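# Flip the upside-down gear back onto the furnace tray

## Task

Find the single gear on the furnace tray that is lying domed side up, turn it the right way round and set it into an unoccupied spot on the tray with its small end facing up; every other gear must remain seated in a spot with its small end up, and both hands must have released everything at the end.

## Robot and tools

ROBOT. Two arms: left_arm carries a five-finger left hand and sits on the +y side; right_arm carries a right hand on the -y side. Calibrated bases: left_arm (+0.015, +0.313, -0.001) m, right_arm (-0.043, -0.328, +0.001) m, both nearly unrotated. A post stands on the floor behind the arms.

FRAMES. Scene frame: origin at table-top height midway between the nominal bases, +x out over the table, +z up, +y toward left_arm. Reported positions, quaternions (wxyz) and Hand targets use this frame. Each hand has a hand point 0.05 m in front of the palm and 0.15 m from the wrist mounting face. Its +z runs along the straightened fingers (fingertips 0.06-0.07 m past the point, finger centre lines 0.06 m behind it along -y), +y points out of the palm, and +x runs across the palm: away from the thumb on the right hand, toward the thumb on the left hand. A wrist bracket on the little-finger side can strike objects.

execute_actions(actions, cameras). actions is a list of actions; each action is a list of 1 to 15 rows, one row per 1/30 s control step; a short action repeats its final row until step 15. Every row is one flat list of 28 numbers, each in [-1, 1], covering both arms even if one is idle: left dx, dy, dz, rx, ry, rz, then left thumb_turn, thumb_bend, index, middle, ring, little, force_limit, speed; then the same 14 for the right arm. dx..rz are offsets, not poses: each row is measured from the arm's Hand target as it was when the action began, along that Hand target's own axes, so later rows do not stack on earlier ones but a new action starts again from the updated Hand target. Scale: 1.0 = 0.6 m for dx, dy, dz and 180 degrees for the rotation vector rx, ry, rz. All six at 0 asks nothing new of that arm. The six finger numbers are absolute targets: -1 open (thumb beside palm, straight digits), +1 closed (thumb in front of palm, fully bent, fingers curled). force_limit maps -1..+1 to roughly 0..10 N at the fingertip (0..15 N for both thumb motors); speed rises from near zero at -1 to full at +0.48 and above. There is no no-change value for the hand: to keep it as is, resend the eight hand numbers of the last executed row for it (before any, use hand_measured plus hand_force_limit and hand_speed). cameras: list of names, ["all"], or []; an empty actions list returns all images by default.

move(target, speed, blend, blocking, cameras). target is one 28-number row or a list of up to 15 such rows, same layout and scale; every row is an offset from the Hand targets at the start of the move, not from the previous row. The hand point travels in a straight line, taking the shorter rotation. speed: top path speed in m/s, 0.002 to 4.3 (default 0.25), rotation capped at twice that in rad/s; one value or one per target. blend: corner rounding in metres per target (0 = stop at each). Hand numbers of a later row are sent once arms and fingers are at rest there. Paths share a 10 s cap and do not avoid obstacles. blocking=false returns after about 0.5 s while the move continues. The result adds a move: line (done, off_target, moving, held, fault, plus limits such as paced or held).

wait(seconds 0-3600) lets time pass without commands. stop brakes a running move. zoom_image(camera, region [x0, y0, x1, y1], at most 504x504 px) enlarges part of a camera's newest image. show_instructions shows the reference pages. finished_scene(scene=1) ends the scene irreversibly.

CAMERAS: cam_head_left, cam_head_right, cam_high, cam_low, cam_left_wrist, cam_right_wrist, all 896x504.

RESULTS. end_effector_position (m) and end_effector_quat_wxyz per arm; Hand target is the last commanded pose after clipping and is the base for the next offsets. hand_measured, hand_stopped_by (moving, target, force, stalled, fault) and hand_load_n (fingertip force, positive pushing the finger open) each give six values in the finger-motor order above. Joint velocities, joint torques (offset, scaled, noisy; numbers 3 and 4 wrap at ±28 N m) and, after actions, some per-step positions also appear.

BEHAVIOUR. Commanded orientation is limited to 40 degrees from the current one per step. The hand often rests 1-3 cm (up to 5 cm) short of or below its target without any contact; another execute_actions call, even with zero offsets, re-requests the target, or send the remaining gap as an offset. A blocked arm keeps pushing; command a target back past the hand point to release. Near the first joint's axis a small hand motion can swing the whole arm.

GRIPPING. Thumb in front of the palm plus fingers grip items about 0.035-0.065 m across; thumb tip to index pad can pinch lighter items up to about 0.08 m. A motor moves only when its target changes by 0.002 or more, stops on reaching target or force_limit, then locks. To squeeze harder, raise force_limit and send a target more closed than hand_measured; to loosen, send one more open. For a soft grip close with speed -0.94 or lower. A dropped grip shows as hand_load_n near 0.

AVOID. Dropping the gear, even a few millimetres, releasing it while it moves, fast impacts, hard pushes on the tray or fixed things, and anything falling off the table (that fails the task). Keep the two hands apart: a moderate collision between arms, or one hand closing on the other, can end the scene. Long holds, stretched arms or pushing at unreachable poses heat motors; at 100 °C the arm goes limp for 30-60 s (MOTOR HOT warns at 85 °C). Loose objects may occasionally be nudged by outside pushes.

Each tool is called by a JSON object that holds its "fn" and its "kwargs".

Reference images:

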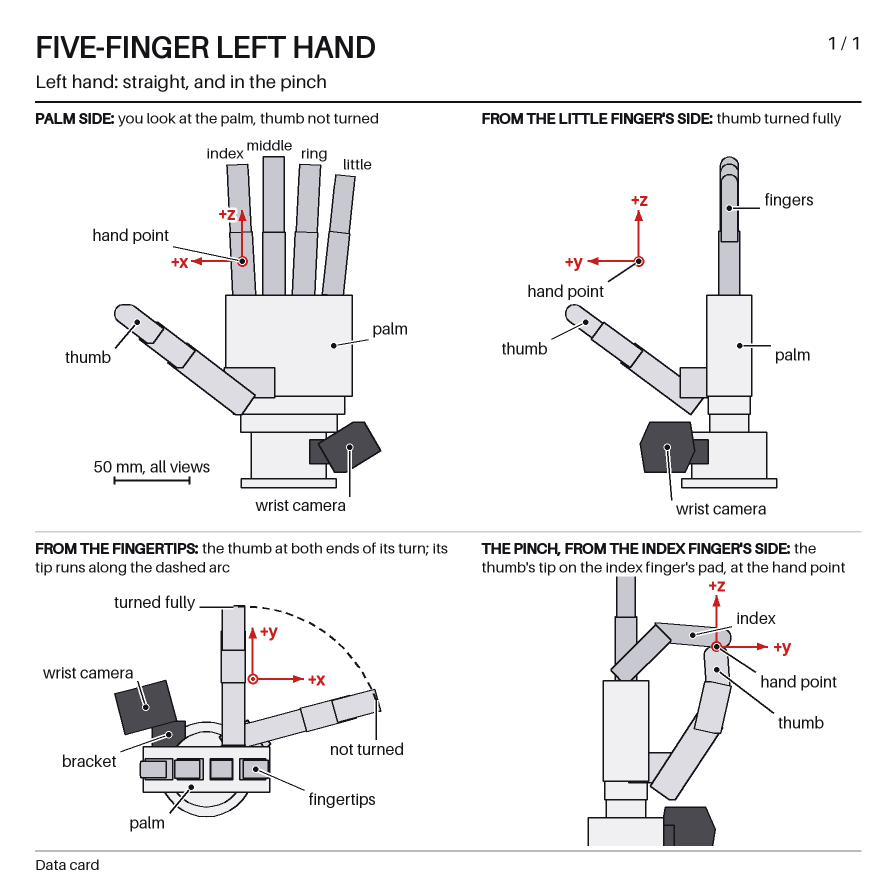

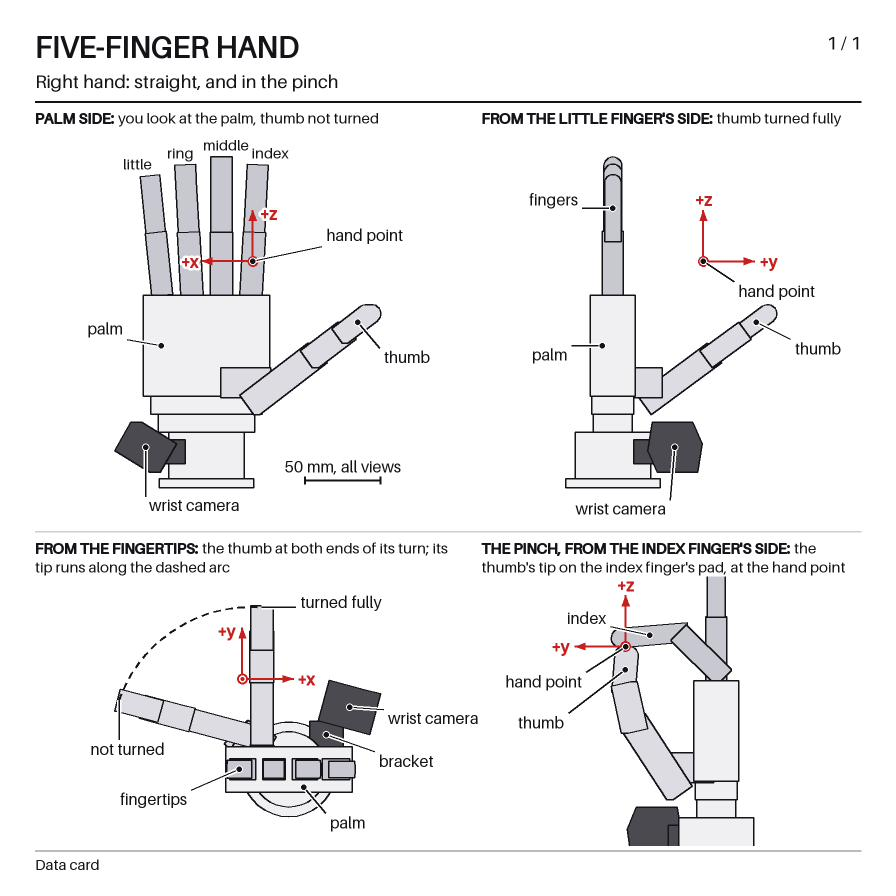

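## Session

{"fn": "execute_actions", "kwargs": {"actions": []}}

Scene clock: 0.00 s.
left_arm: end_effector_position=(+0.1407, +0.0634, +0.1266) hand_measured=(-1.000, -1.000, -1.000, -1.000, -1.000, -1.000) hand_load_n=(+0.0, -0.5, +0.0, +0.0, +0.0, +0.0) hand_stopped_by=(target, target, target, target, target, target) hand_force_limit=0.00 hand_speed=-0.80 end_effector_quat_wxyz=(-0.272, +0.616, -0.543, +0.502) | right_arm: end_effector_position=(+0.2929, +0.0516, +0.2093) hand_measured=(-1.000, -1.000, -1.000, -1.000, -1.000, -1.000) hand_load_n=(+0.0, +0.0, +0.0, +0.0, +0.0, +0.0) hand_stopped_by=(target, target, target, target, target, target) hand_force_limit=0.00 hand_speed=-0.80 end_effector_quat_wxyz=(-0.066, -0.219, +0.917, +0.327)
Joint positions: left_arm=[-1.723 0.749 0.41 -1.022 -1.206 -1.701] | right_arm=[0.463 1.517 1.203 -1.194 -0.677 1.636]
Joint velocities: left_arm=[within noise] | right_arm=[-0.044 -0.005 0.002 -0.012 -0.037 0.007]
Joint torques (N m): no reading
Heat: left arm: hottest wrist roll 22 °C; right arm: hottest waist 23 °C.
Hand target: left_arm +0.1396, +0.0558, +0.1376; -0.263, +0.621, -0.536, +0.508 | right_arm +0.2990, +0.0551, +0.2211; -0.053, -0.224, +0.915, +0.330

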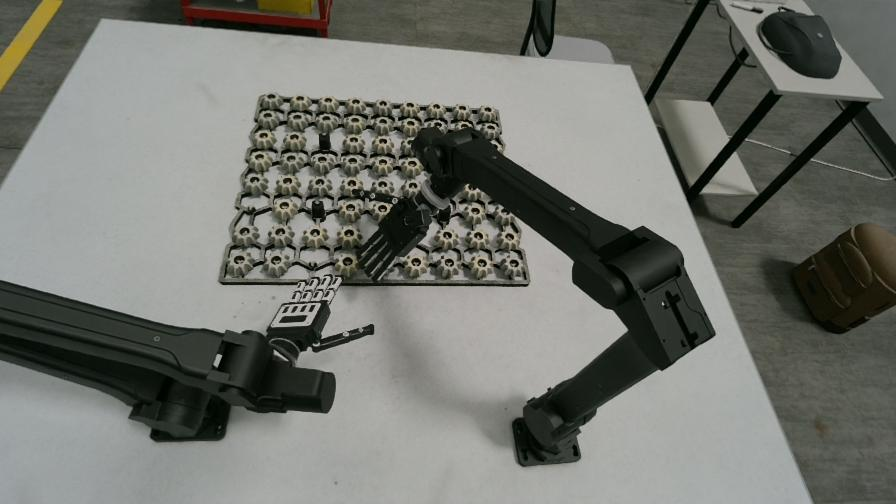

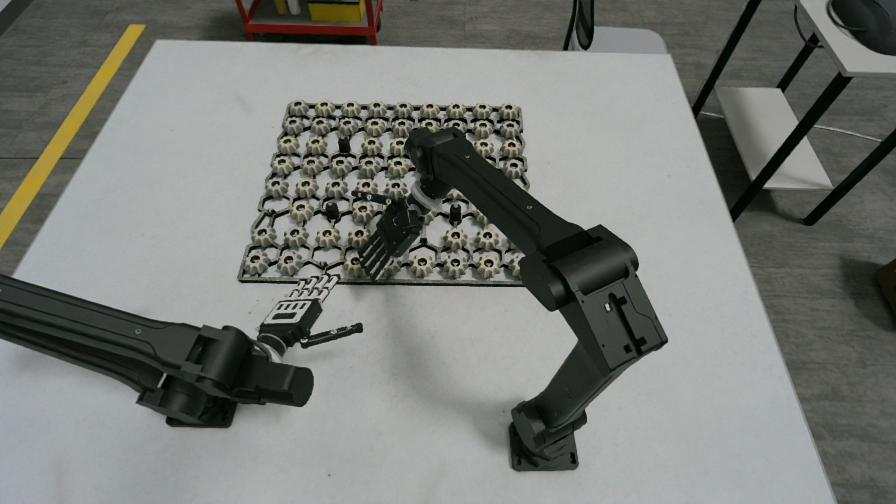

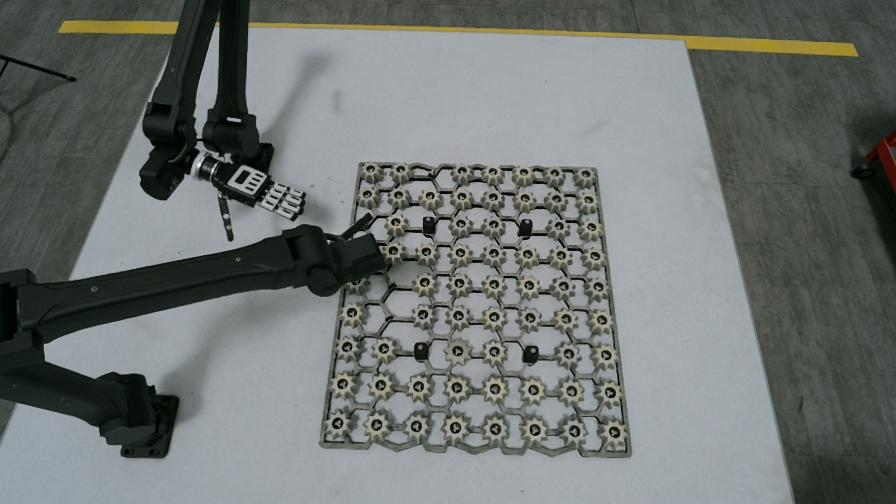

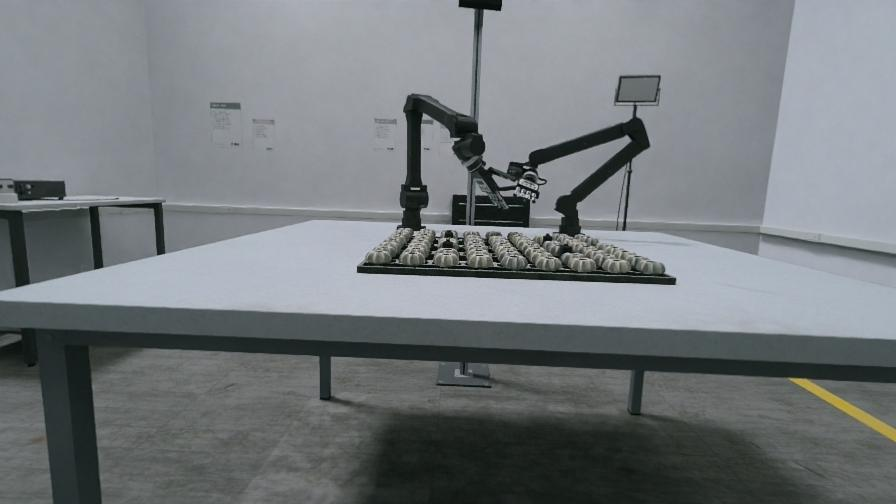

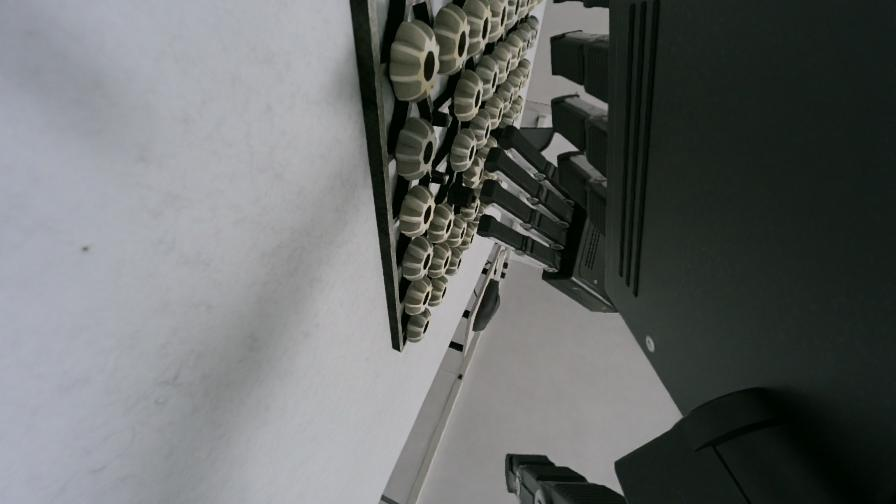

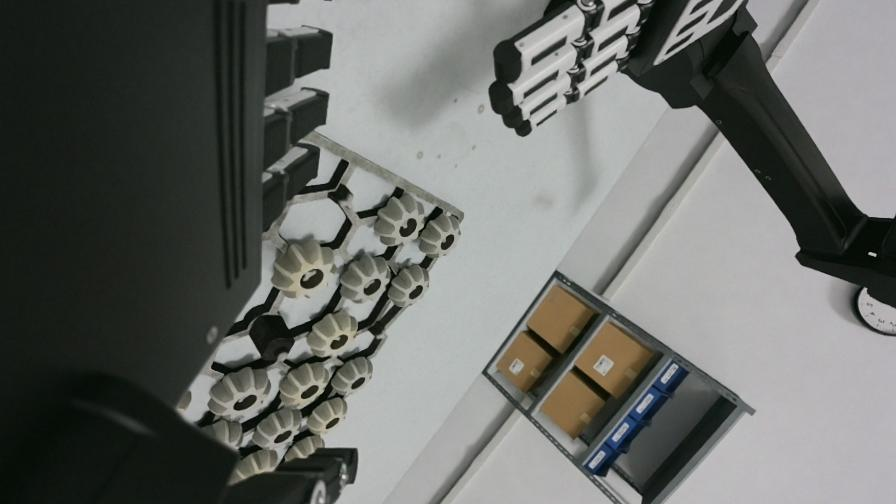

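{"fn": "zoom_image", "kwargs": {"camera": "cam_high", "region": [310, 150, 490, 300]}}

{"fn": "zoom_image", "kwargs": {"camera": "cam_high", "region": [470, 150, 650, 300]}}

{"fn": "zoom_image", "kwargs": {"camera": "cam_high", "region": [310, 300, 490, 460]}}

{"fn": "zoom_image", "kwargs": {"camera": "cam_high", "region": [470, 300, 650, 460]}}

Scaled by 2.800 from the camera's image (finer frame: 1280x720).

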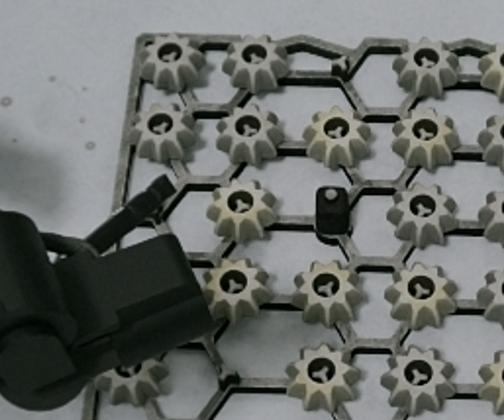

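Scaled by 2.800 from the camera's image (finer frame: 1280x720).

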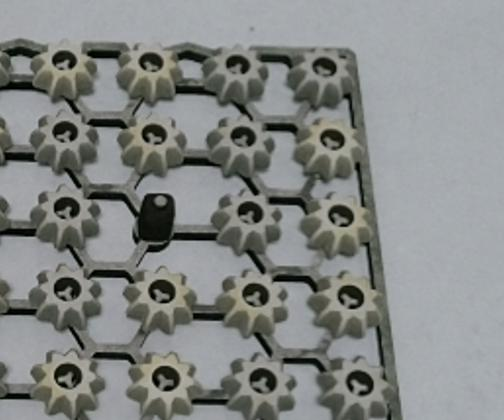

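Scaled by 2.800 from the camera's image (finer frame: 1280x720).

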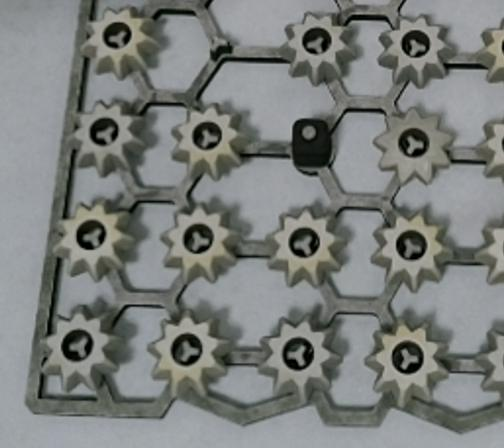

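Scaled by 2.800 from the camera's image (finer frame: 1280x720).

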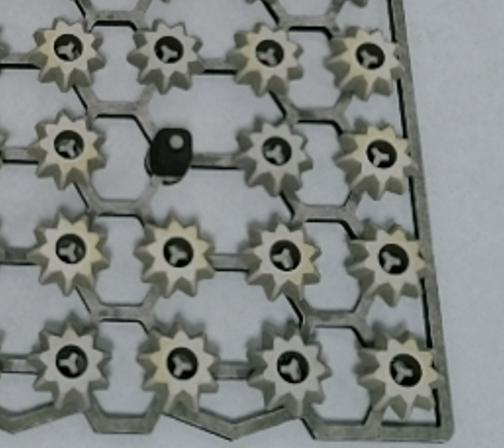

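{"fn": "zoom_image", "kwargs": {"camera": "cam_high", "region": [420, 325, 510, 375]}}

{"fn": "zoom_image", "kwargs": {"camera": "cam_head_left", "region": [215, 90, 375, 290]}}

{"fn": "zoom_image", "kwargs": {"camera": "cam_head_left", "region": [370, 90, 530, 290]}}

Scaled by 5.600 from the camera's image (finer frame: 1280x720).

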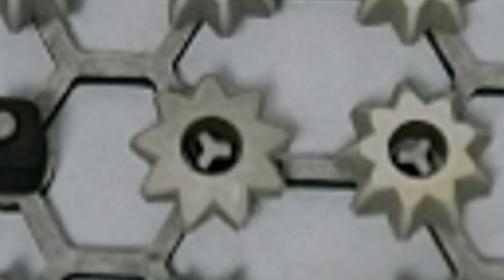

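Scaled by 2.520 from the camera's image (finer frame: 1280x720).

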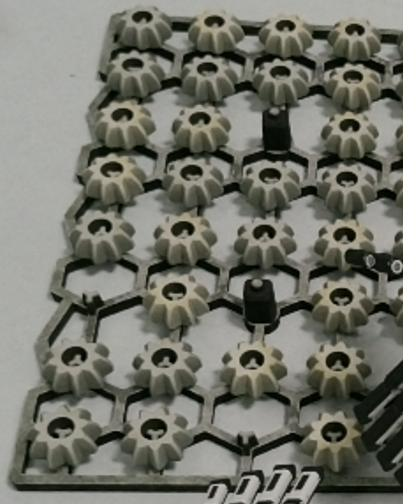

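Scaled by 2.520 from the camera's image (finer frame: 1280x720).

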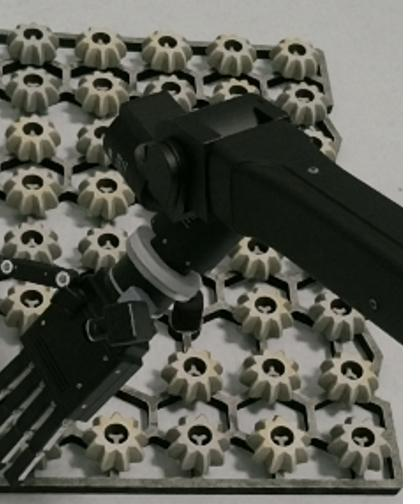

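{"fn": "zoom_image", "kwargs": {"camera": "cam_low", "region": [350, 215, 520, 295]}}

{"fn": "zoom_image", "kwargs": {"camera": "cam_low", "region": [510, 215, 680, 295]}}

{"fn": "zoom_image", "kwargs": {"camera": "cam_left_wrist", "region": [350, 0, 550, 360]}}

{"fn": "zoom_image", "kwargs": {"camera": "cam_right_wrist", "region": [180, 120, 480, 504]}}

Scaled by 2.965 from the camera's image (finer frame: 1280x720).

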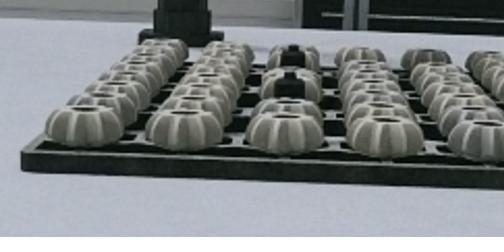

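Scaled by 2.965 from the camera's image (finer frame: 1280x720).

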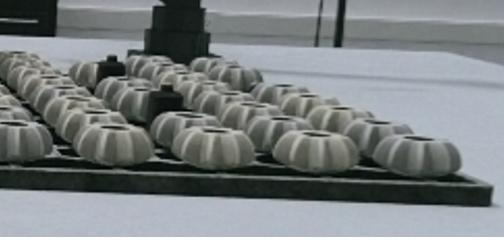

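Scaled by 1.400 from the camera's image (finer frame: 1280x720).

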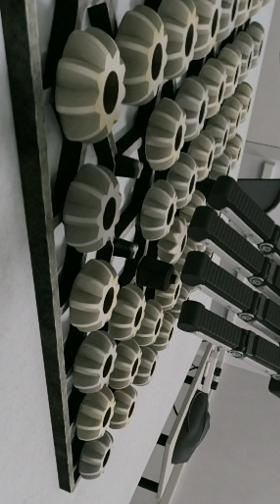

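Scaled by 1.312 from the camera's image (finer frame: 1280x720).

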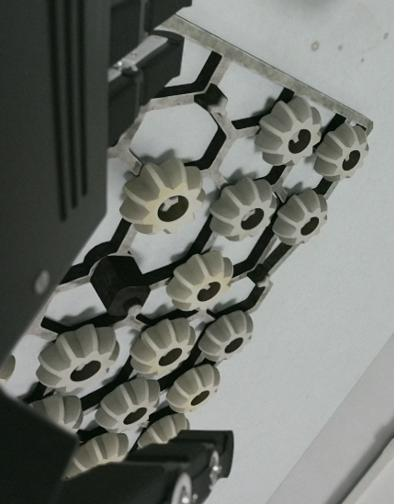

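{"fn": "zoom_image", "kwargs": {"camera": "cam_high", "region": [90, 360, 230, 480]}}

{"fn": "zoom_image", "kwargs": {"camera": "cam_high", "region": [190, 90, 330, 210]}}

Scaled by 3.600 from the camera's image (finer frame: 1280x720).

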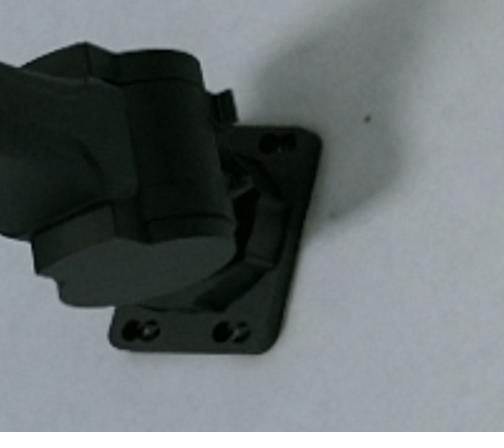

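Scaled by 3.600 from the camera's image (finer frame: 1280x720).

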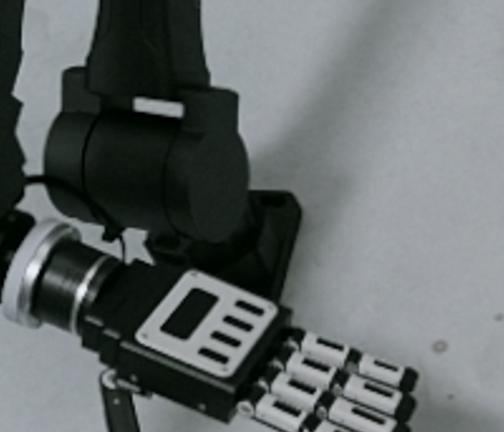

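{"fn": "move", "kwargs": {"target": [0,0,0,0,0,0,-1,-1,-1,-1,-1,-1,0,-0.8,-0.232,-0.341,-0.323,0.324,-0.0815,-0.655,1,-0.85,-0.45,-0.45,1,1,0,0], "speed": 0.3, "cameras": ["all"]}}

Scene clock: 376.20 s.
left_arm: end_effector_position=(+0.1407, +0.0634, +0.1266) hand_measured=(-1.000, -1.000, -1.000, -1.000, -1.000, -1.000) hand_load_n=(-0.5, +0.0, +0.0, +0.0, +0.0, +0.0) hand_stopped_by=(target, target, target, target, target, target) hand_force_limit=0.00 hand_speed=-0.80 end_effector_quat_wxyz=(-0.272, +0.616, -0.543, +0.502) | right_arm: end_effector_position=(+0.5333, -0.1340, +0.2385) hand_measured=(+1.000, -0.850, -0.450, -0.450, +1.000, +1.000) hand_load_n=(+0.0, +0.0, +0.0, +0.0, +0.5, +0.0) hand_stopped_by=(target, target, target, target, target, target) hand_force_limit=0.00 hand_speed=0.00 end_effector_quat_wxyz=(-0.422, +0.827, -0.340, +0.151)
Joint positions: left_arm=[-1.723 0.749 0.41 -1.022 -1.206 -1.701] | right_arm=[0.109 1.588 1.44 -0.618 -0.528 -0.405]
Joint torques (N m): left_arm=[-1.14 -0.38 10.51 0.06 -0.9 0] | right_arm=[1.67 -13.86 11.38 2.61 -0.45 -0.07]
Heat: left arm: hottest elbow 28 °C; right arm: hottest elbow 25 °C.
Hand target: left_arm +0.1396, +0.0558, +0.1376; -0.263, +0.621, -0.536, +0.508 | right_arm +0.5474, -0.1351, +0.2500; -0.431, +0.824, -0.326, +0.170
Off the commanded pose: left_arm 0.013 m, 2 deg | right_arm 0.018 m, 3 deg.
move: off_target (right_arm)

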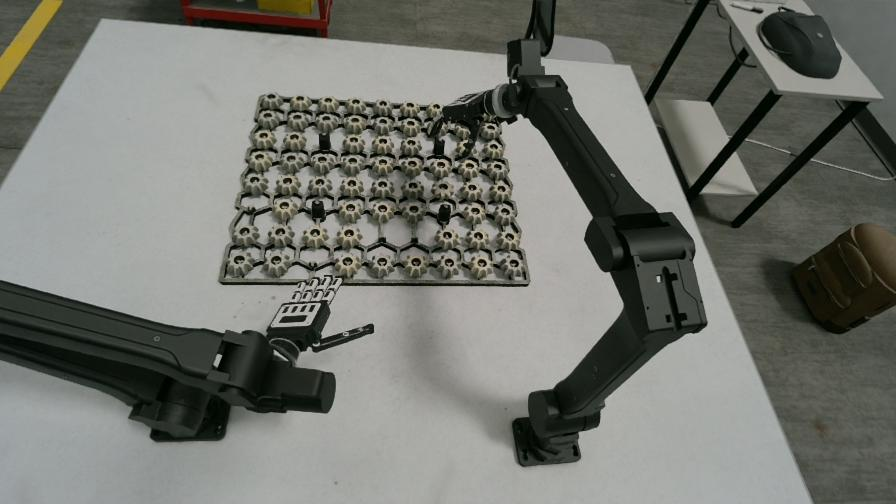

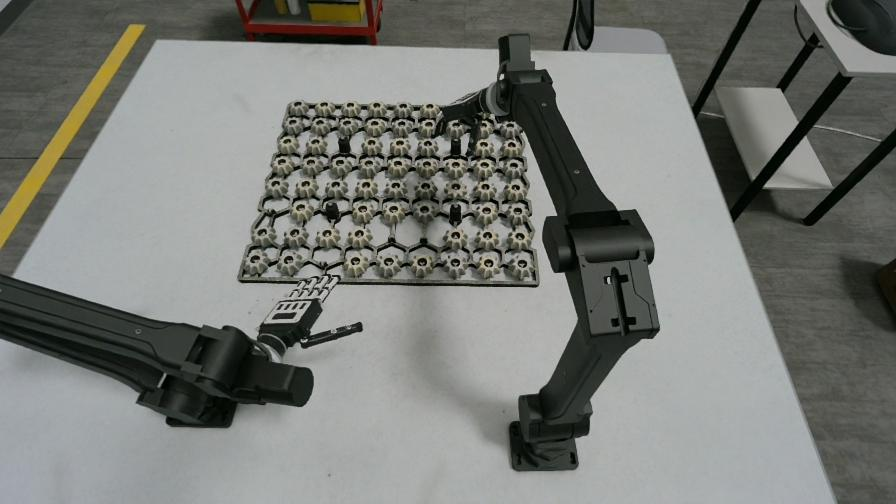

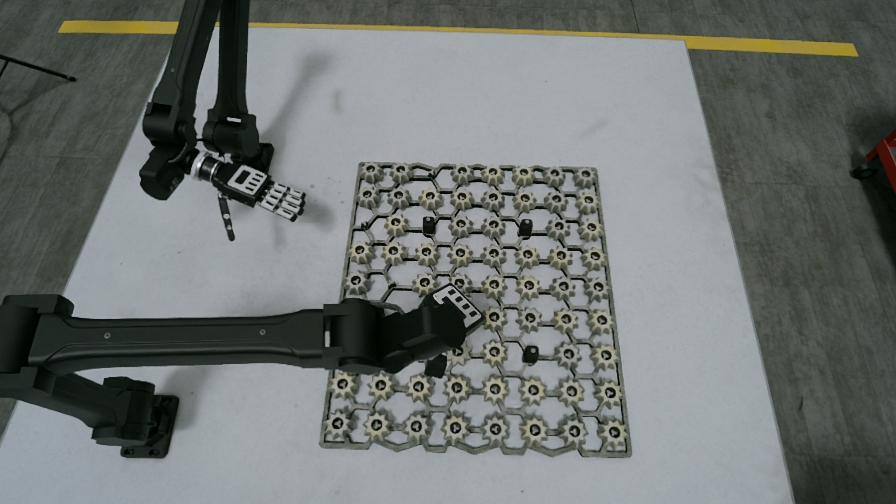

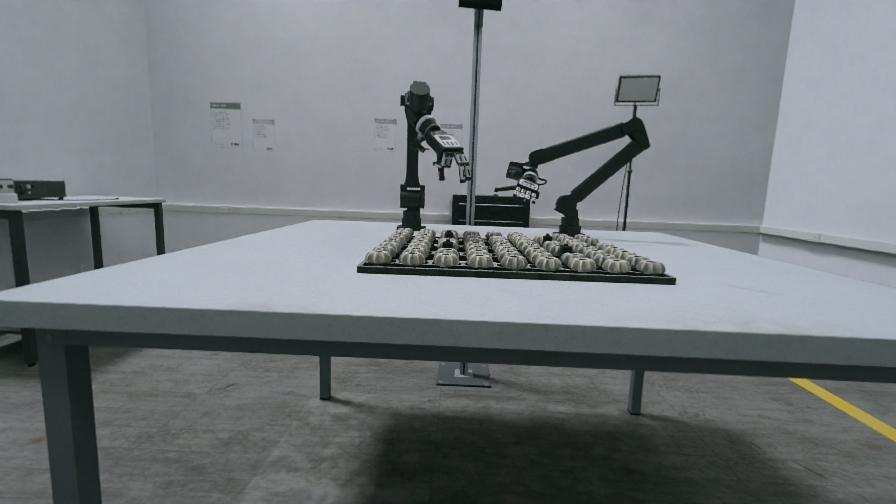

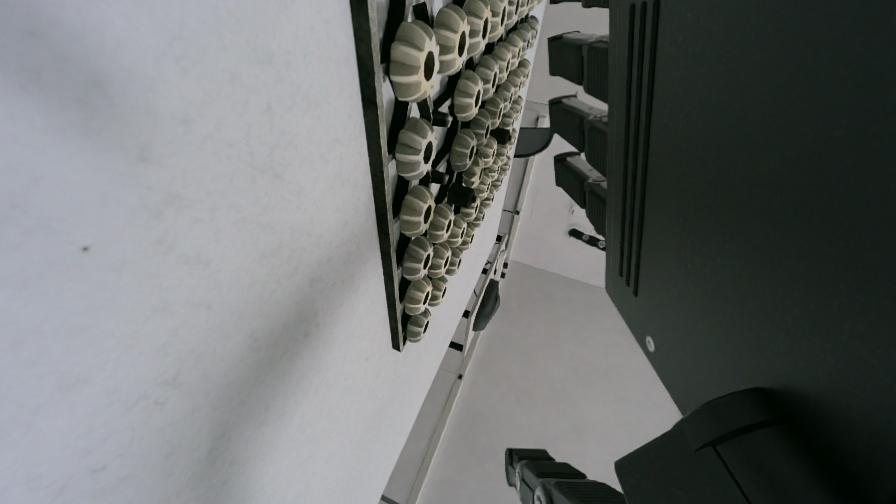

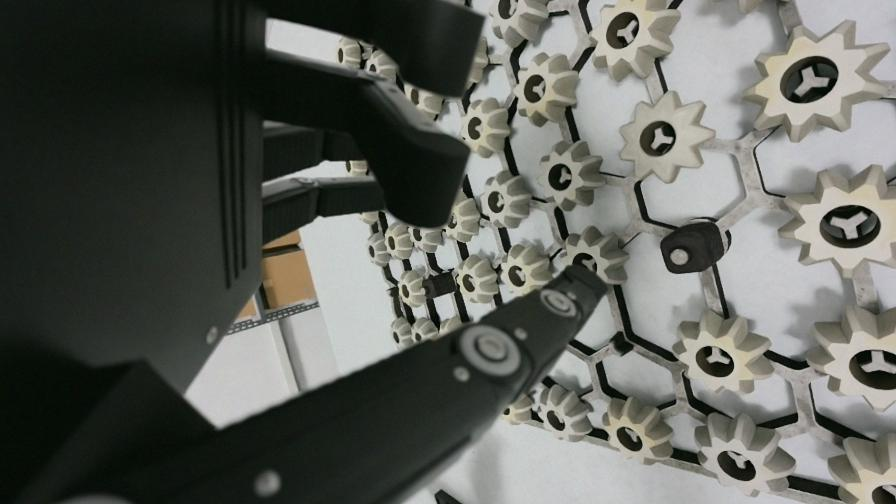

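{"fn": "zoom_image", "kwargs": {"camera": "cam_right_wrist", "region": [560, 0, 896, 300]}}

{"fn": "zoom_image", "kwargs": {"camera": "cam_high", "region": [390, 270, 530, 400]}}

Scaled by 1.500 from the camera's image (finer frame: 1280x720).

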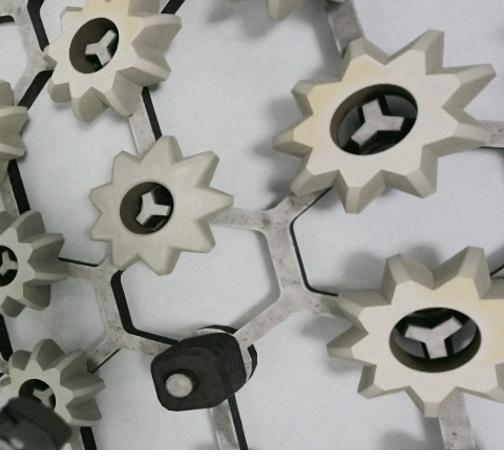

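Scaled by 3.600 from the camera's image (finer frame: 1280x720).

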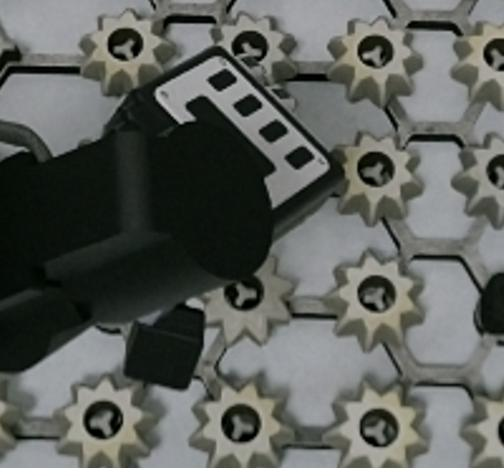

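{"fn": "move", "kwargs": {"target": [0,0,0,0,0,0,-1,-1,-1,-1,-1,-1,0,-0.8,0.0177,0.1812,0.1432,0,0,0,1,-0.85,-0.45,-0.45,1,1,0,0], "speed": 0.2, "cameras": ["cam_high","cam_low","cam_right_wrist","cam_head_right"]}}

Scene clock: 404.97 s.
left_arm: end_effector_position=(+0.1407, +0.0634, +0.1266) hand_measured=(-1.000, -1.000, -1.000, -1.000, -1.000, -1.000) hand_load_n=(+0.0, +0.0, +0.0, +0.0, +0.0, +0.0) hand_stopped_by=(target, target, target, target, target, target) hand_force_limit=0.00 hand_speed=-0.80 end_effector_quat_wxyz=(-0.272, +0.616, -0.543, +0.502) | right_arm: end_effector_position=(+0.5552, -0.1324, +0.1077) hand_measured=(+1.000, -0.850, -0.450, -0.450, +1.000, +1.000) hand_load_n=(+0.0, +0.0, +0.0, +0.0, +0.0, +0.0) hand_stopped_by=(target, target, target, target, target, target) hand_force_limit=0.00 hand_speed=0.00 end_effector_quat_wxyz=(-0.425, +0.826, -0.334, +0.157)
Joint positions: left_arm=[-1.723 0.749 0.41 -1.022 -1.206 -1.701] | right_arm=[0.105 1.74 1.269 -0.281 -0.532 -0.412]
Joint torques (N m): left_arm=[-1.14 -0.44 10.52 0.06 -0.9 0] | right_arm=[1.49 -16.15 8.29 2.69 -0.44 -0.05]
Heat: left arm: hottest elbow 29 °C; right arm: hottest elbow 27 °C.
Hand target: left_arm +0.1396, +0.0558, +0.1376; -0.263, +0.621, -0.536, +0.508 | right_arm +0.5609, -0.1361, +0.1118; -0.431, +0.824, -0.326, +0.170
Off the commanded pose: left_arm 0.013 m, 2 deg | right_arm 0.008 m, 2 deg.
move: done
Images, in order (width x height): cam_head_right 896x504, cam_high 896x504, cam_low 896x504, cam_right_wrist 896x504.

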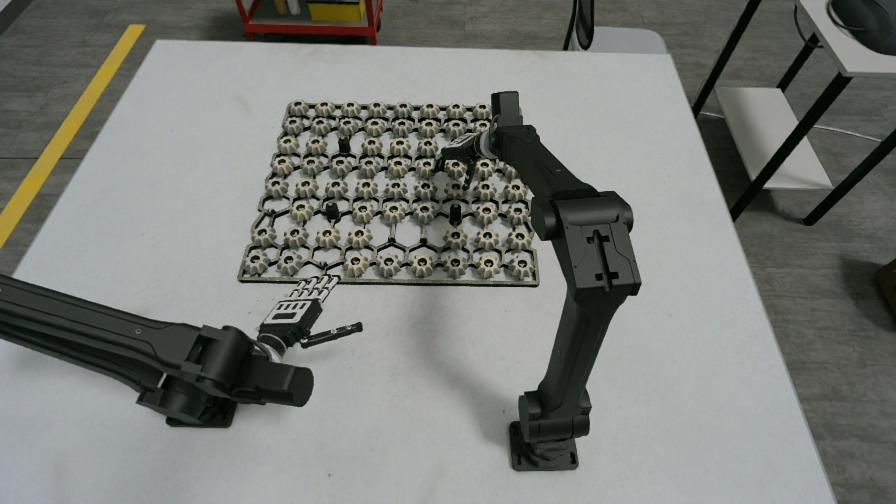

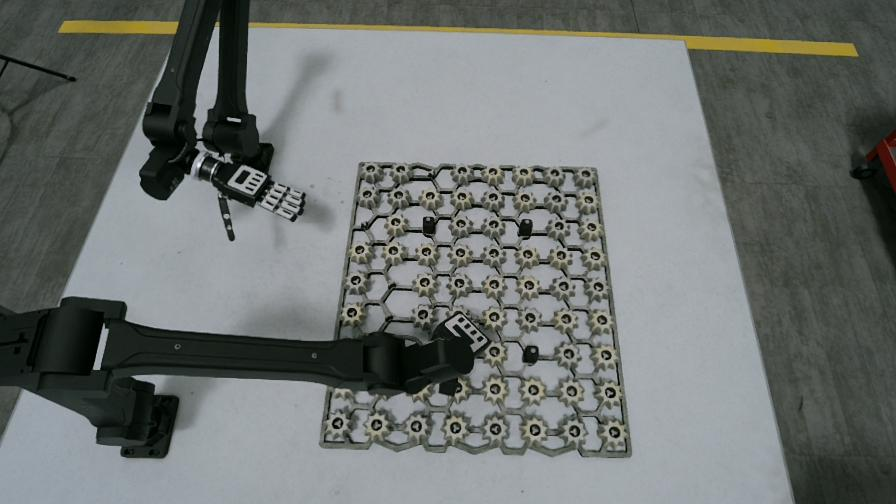

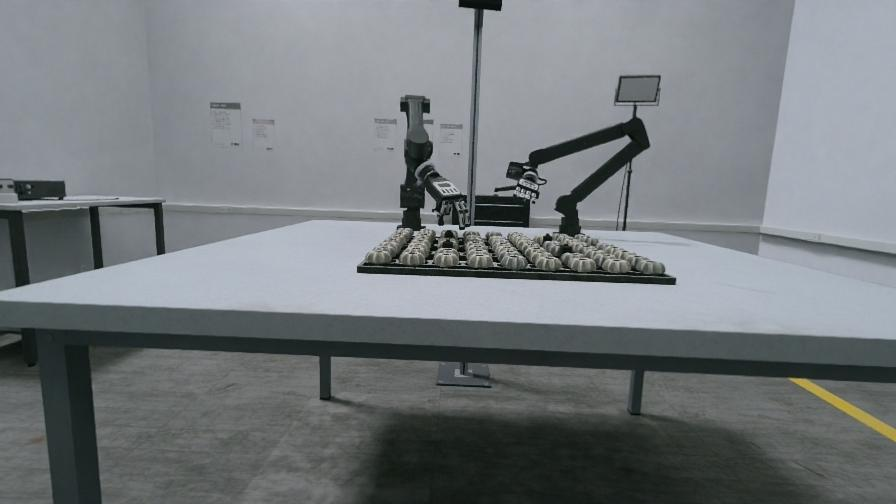

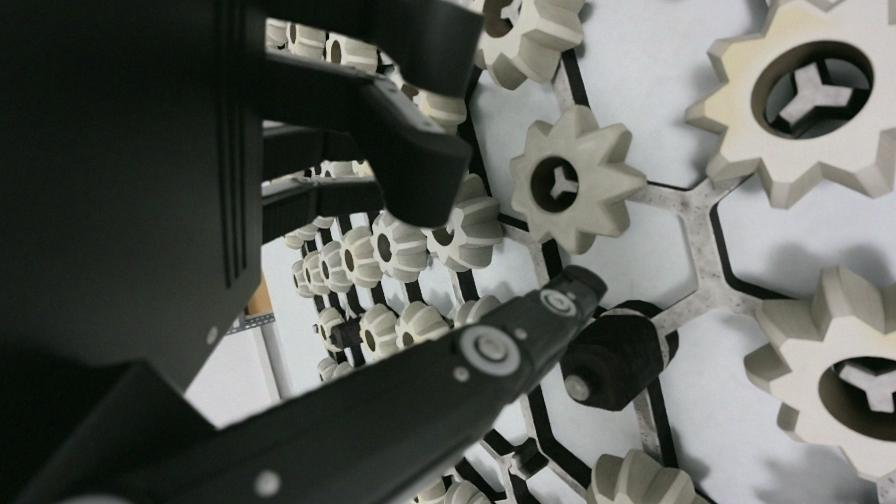

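{"fn": "zoom_image", "kwargs": {"camera": "cam_right_wrist", "region": [230, 0, 650, 420]}}

{"fn": "zoom_image", "kwargs": {"camera": "cam_low", "region": [400, 160, 520, 260]}}

{"fn": "zoom_image", "kwargs": {"camera": "cam_head_right", "region": [400, 100, 560, 220]}}

Scaled by 1.200 from the camera's image (finer frame: 1280x720).

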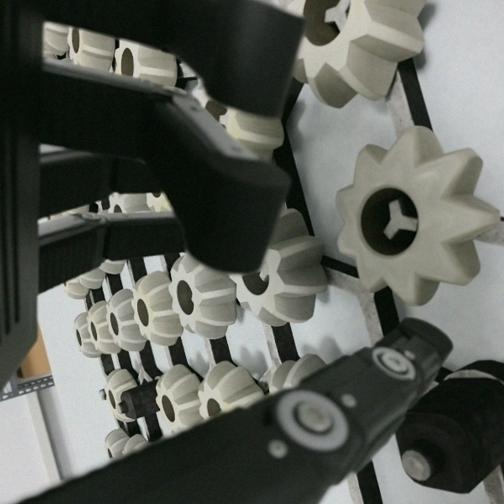

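Scaled by 4.200 from the camera's image (finer frame: 1280x720).

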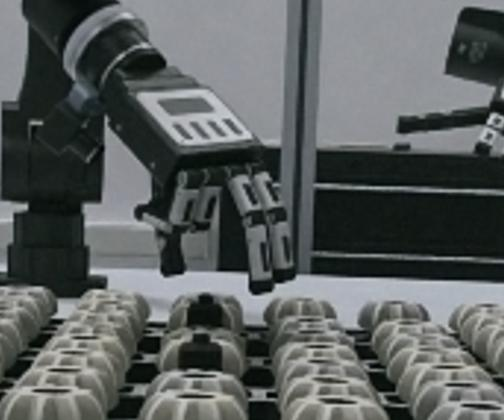

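Scaled by 3.150 from the camera's image (finer frame: 1280x720).

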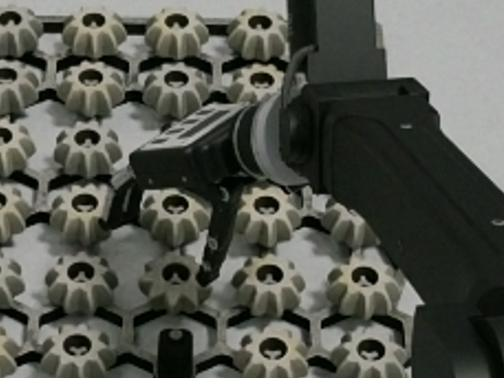

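{"fn": "zoom_image", "kwargs": {"camera": "cam_high", "region": [420, 290, 520, 390]}}

Scaled by 5.040 from the camera's image (finer frame: 1280x720).

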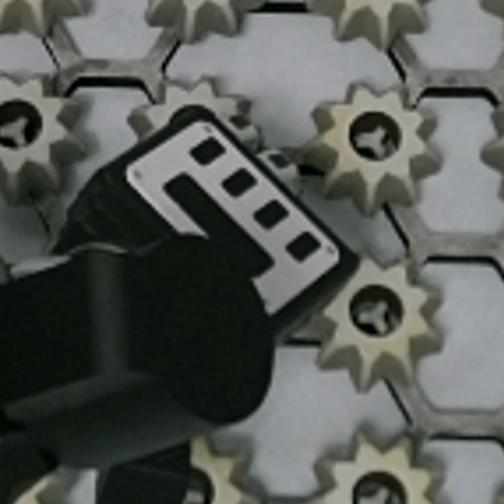

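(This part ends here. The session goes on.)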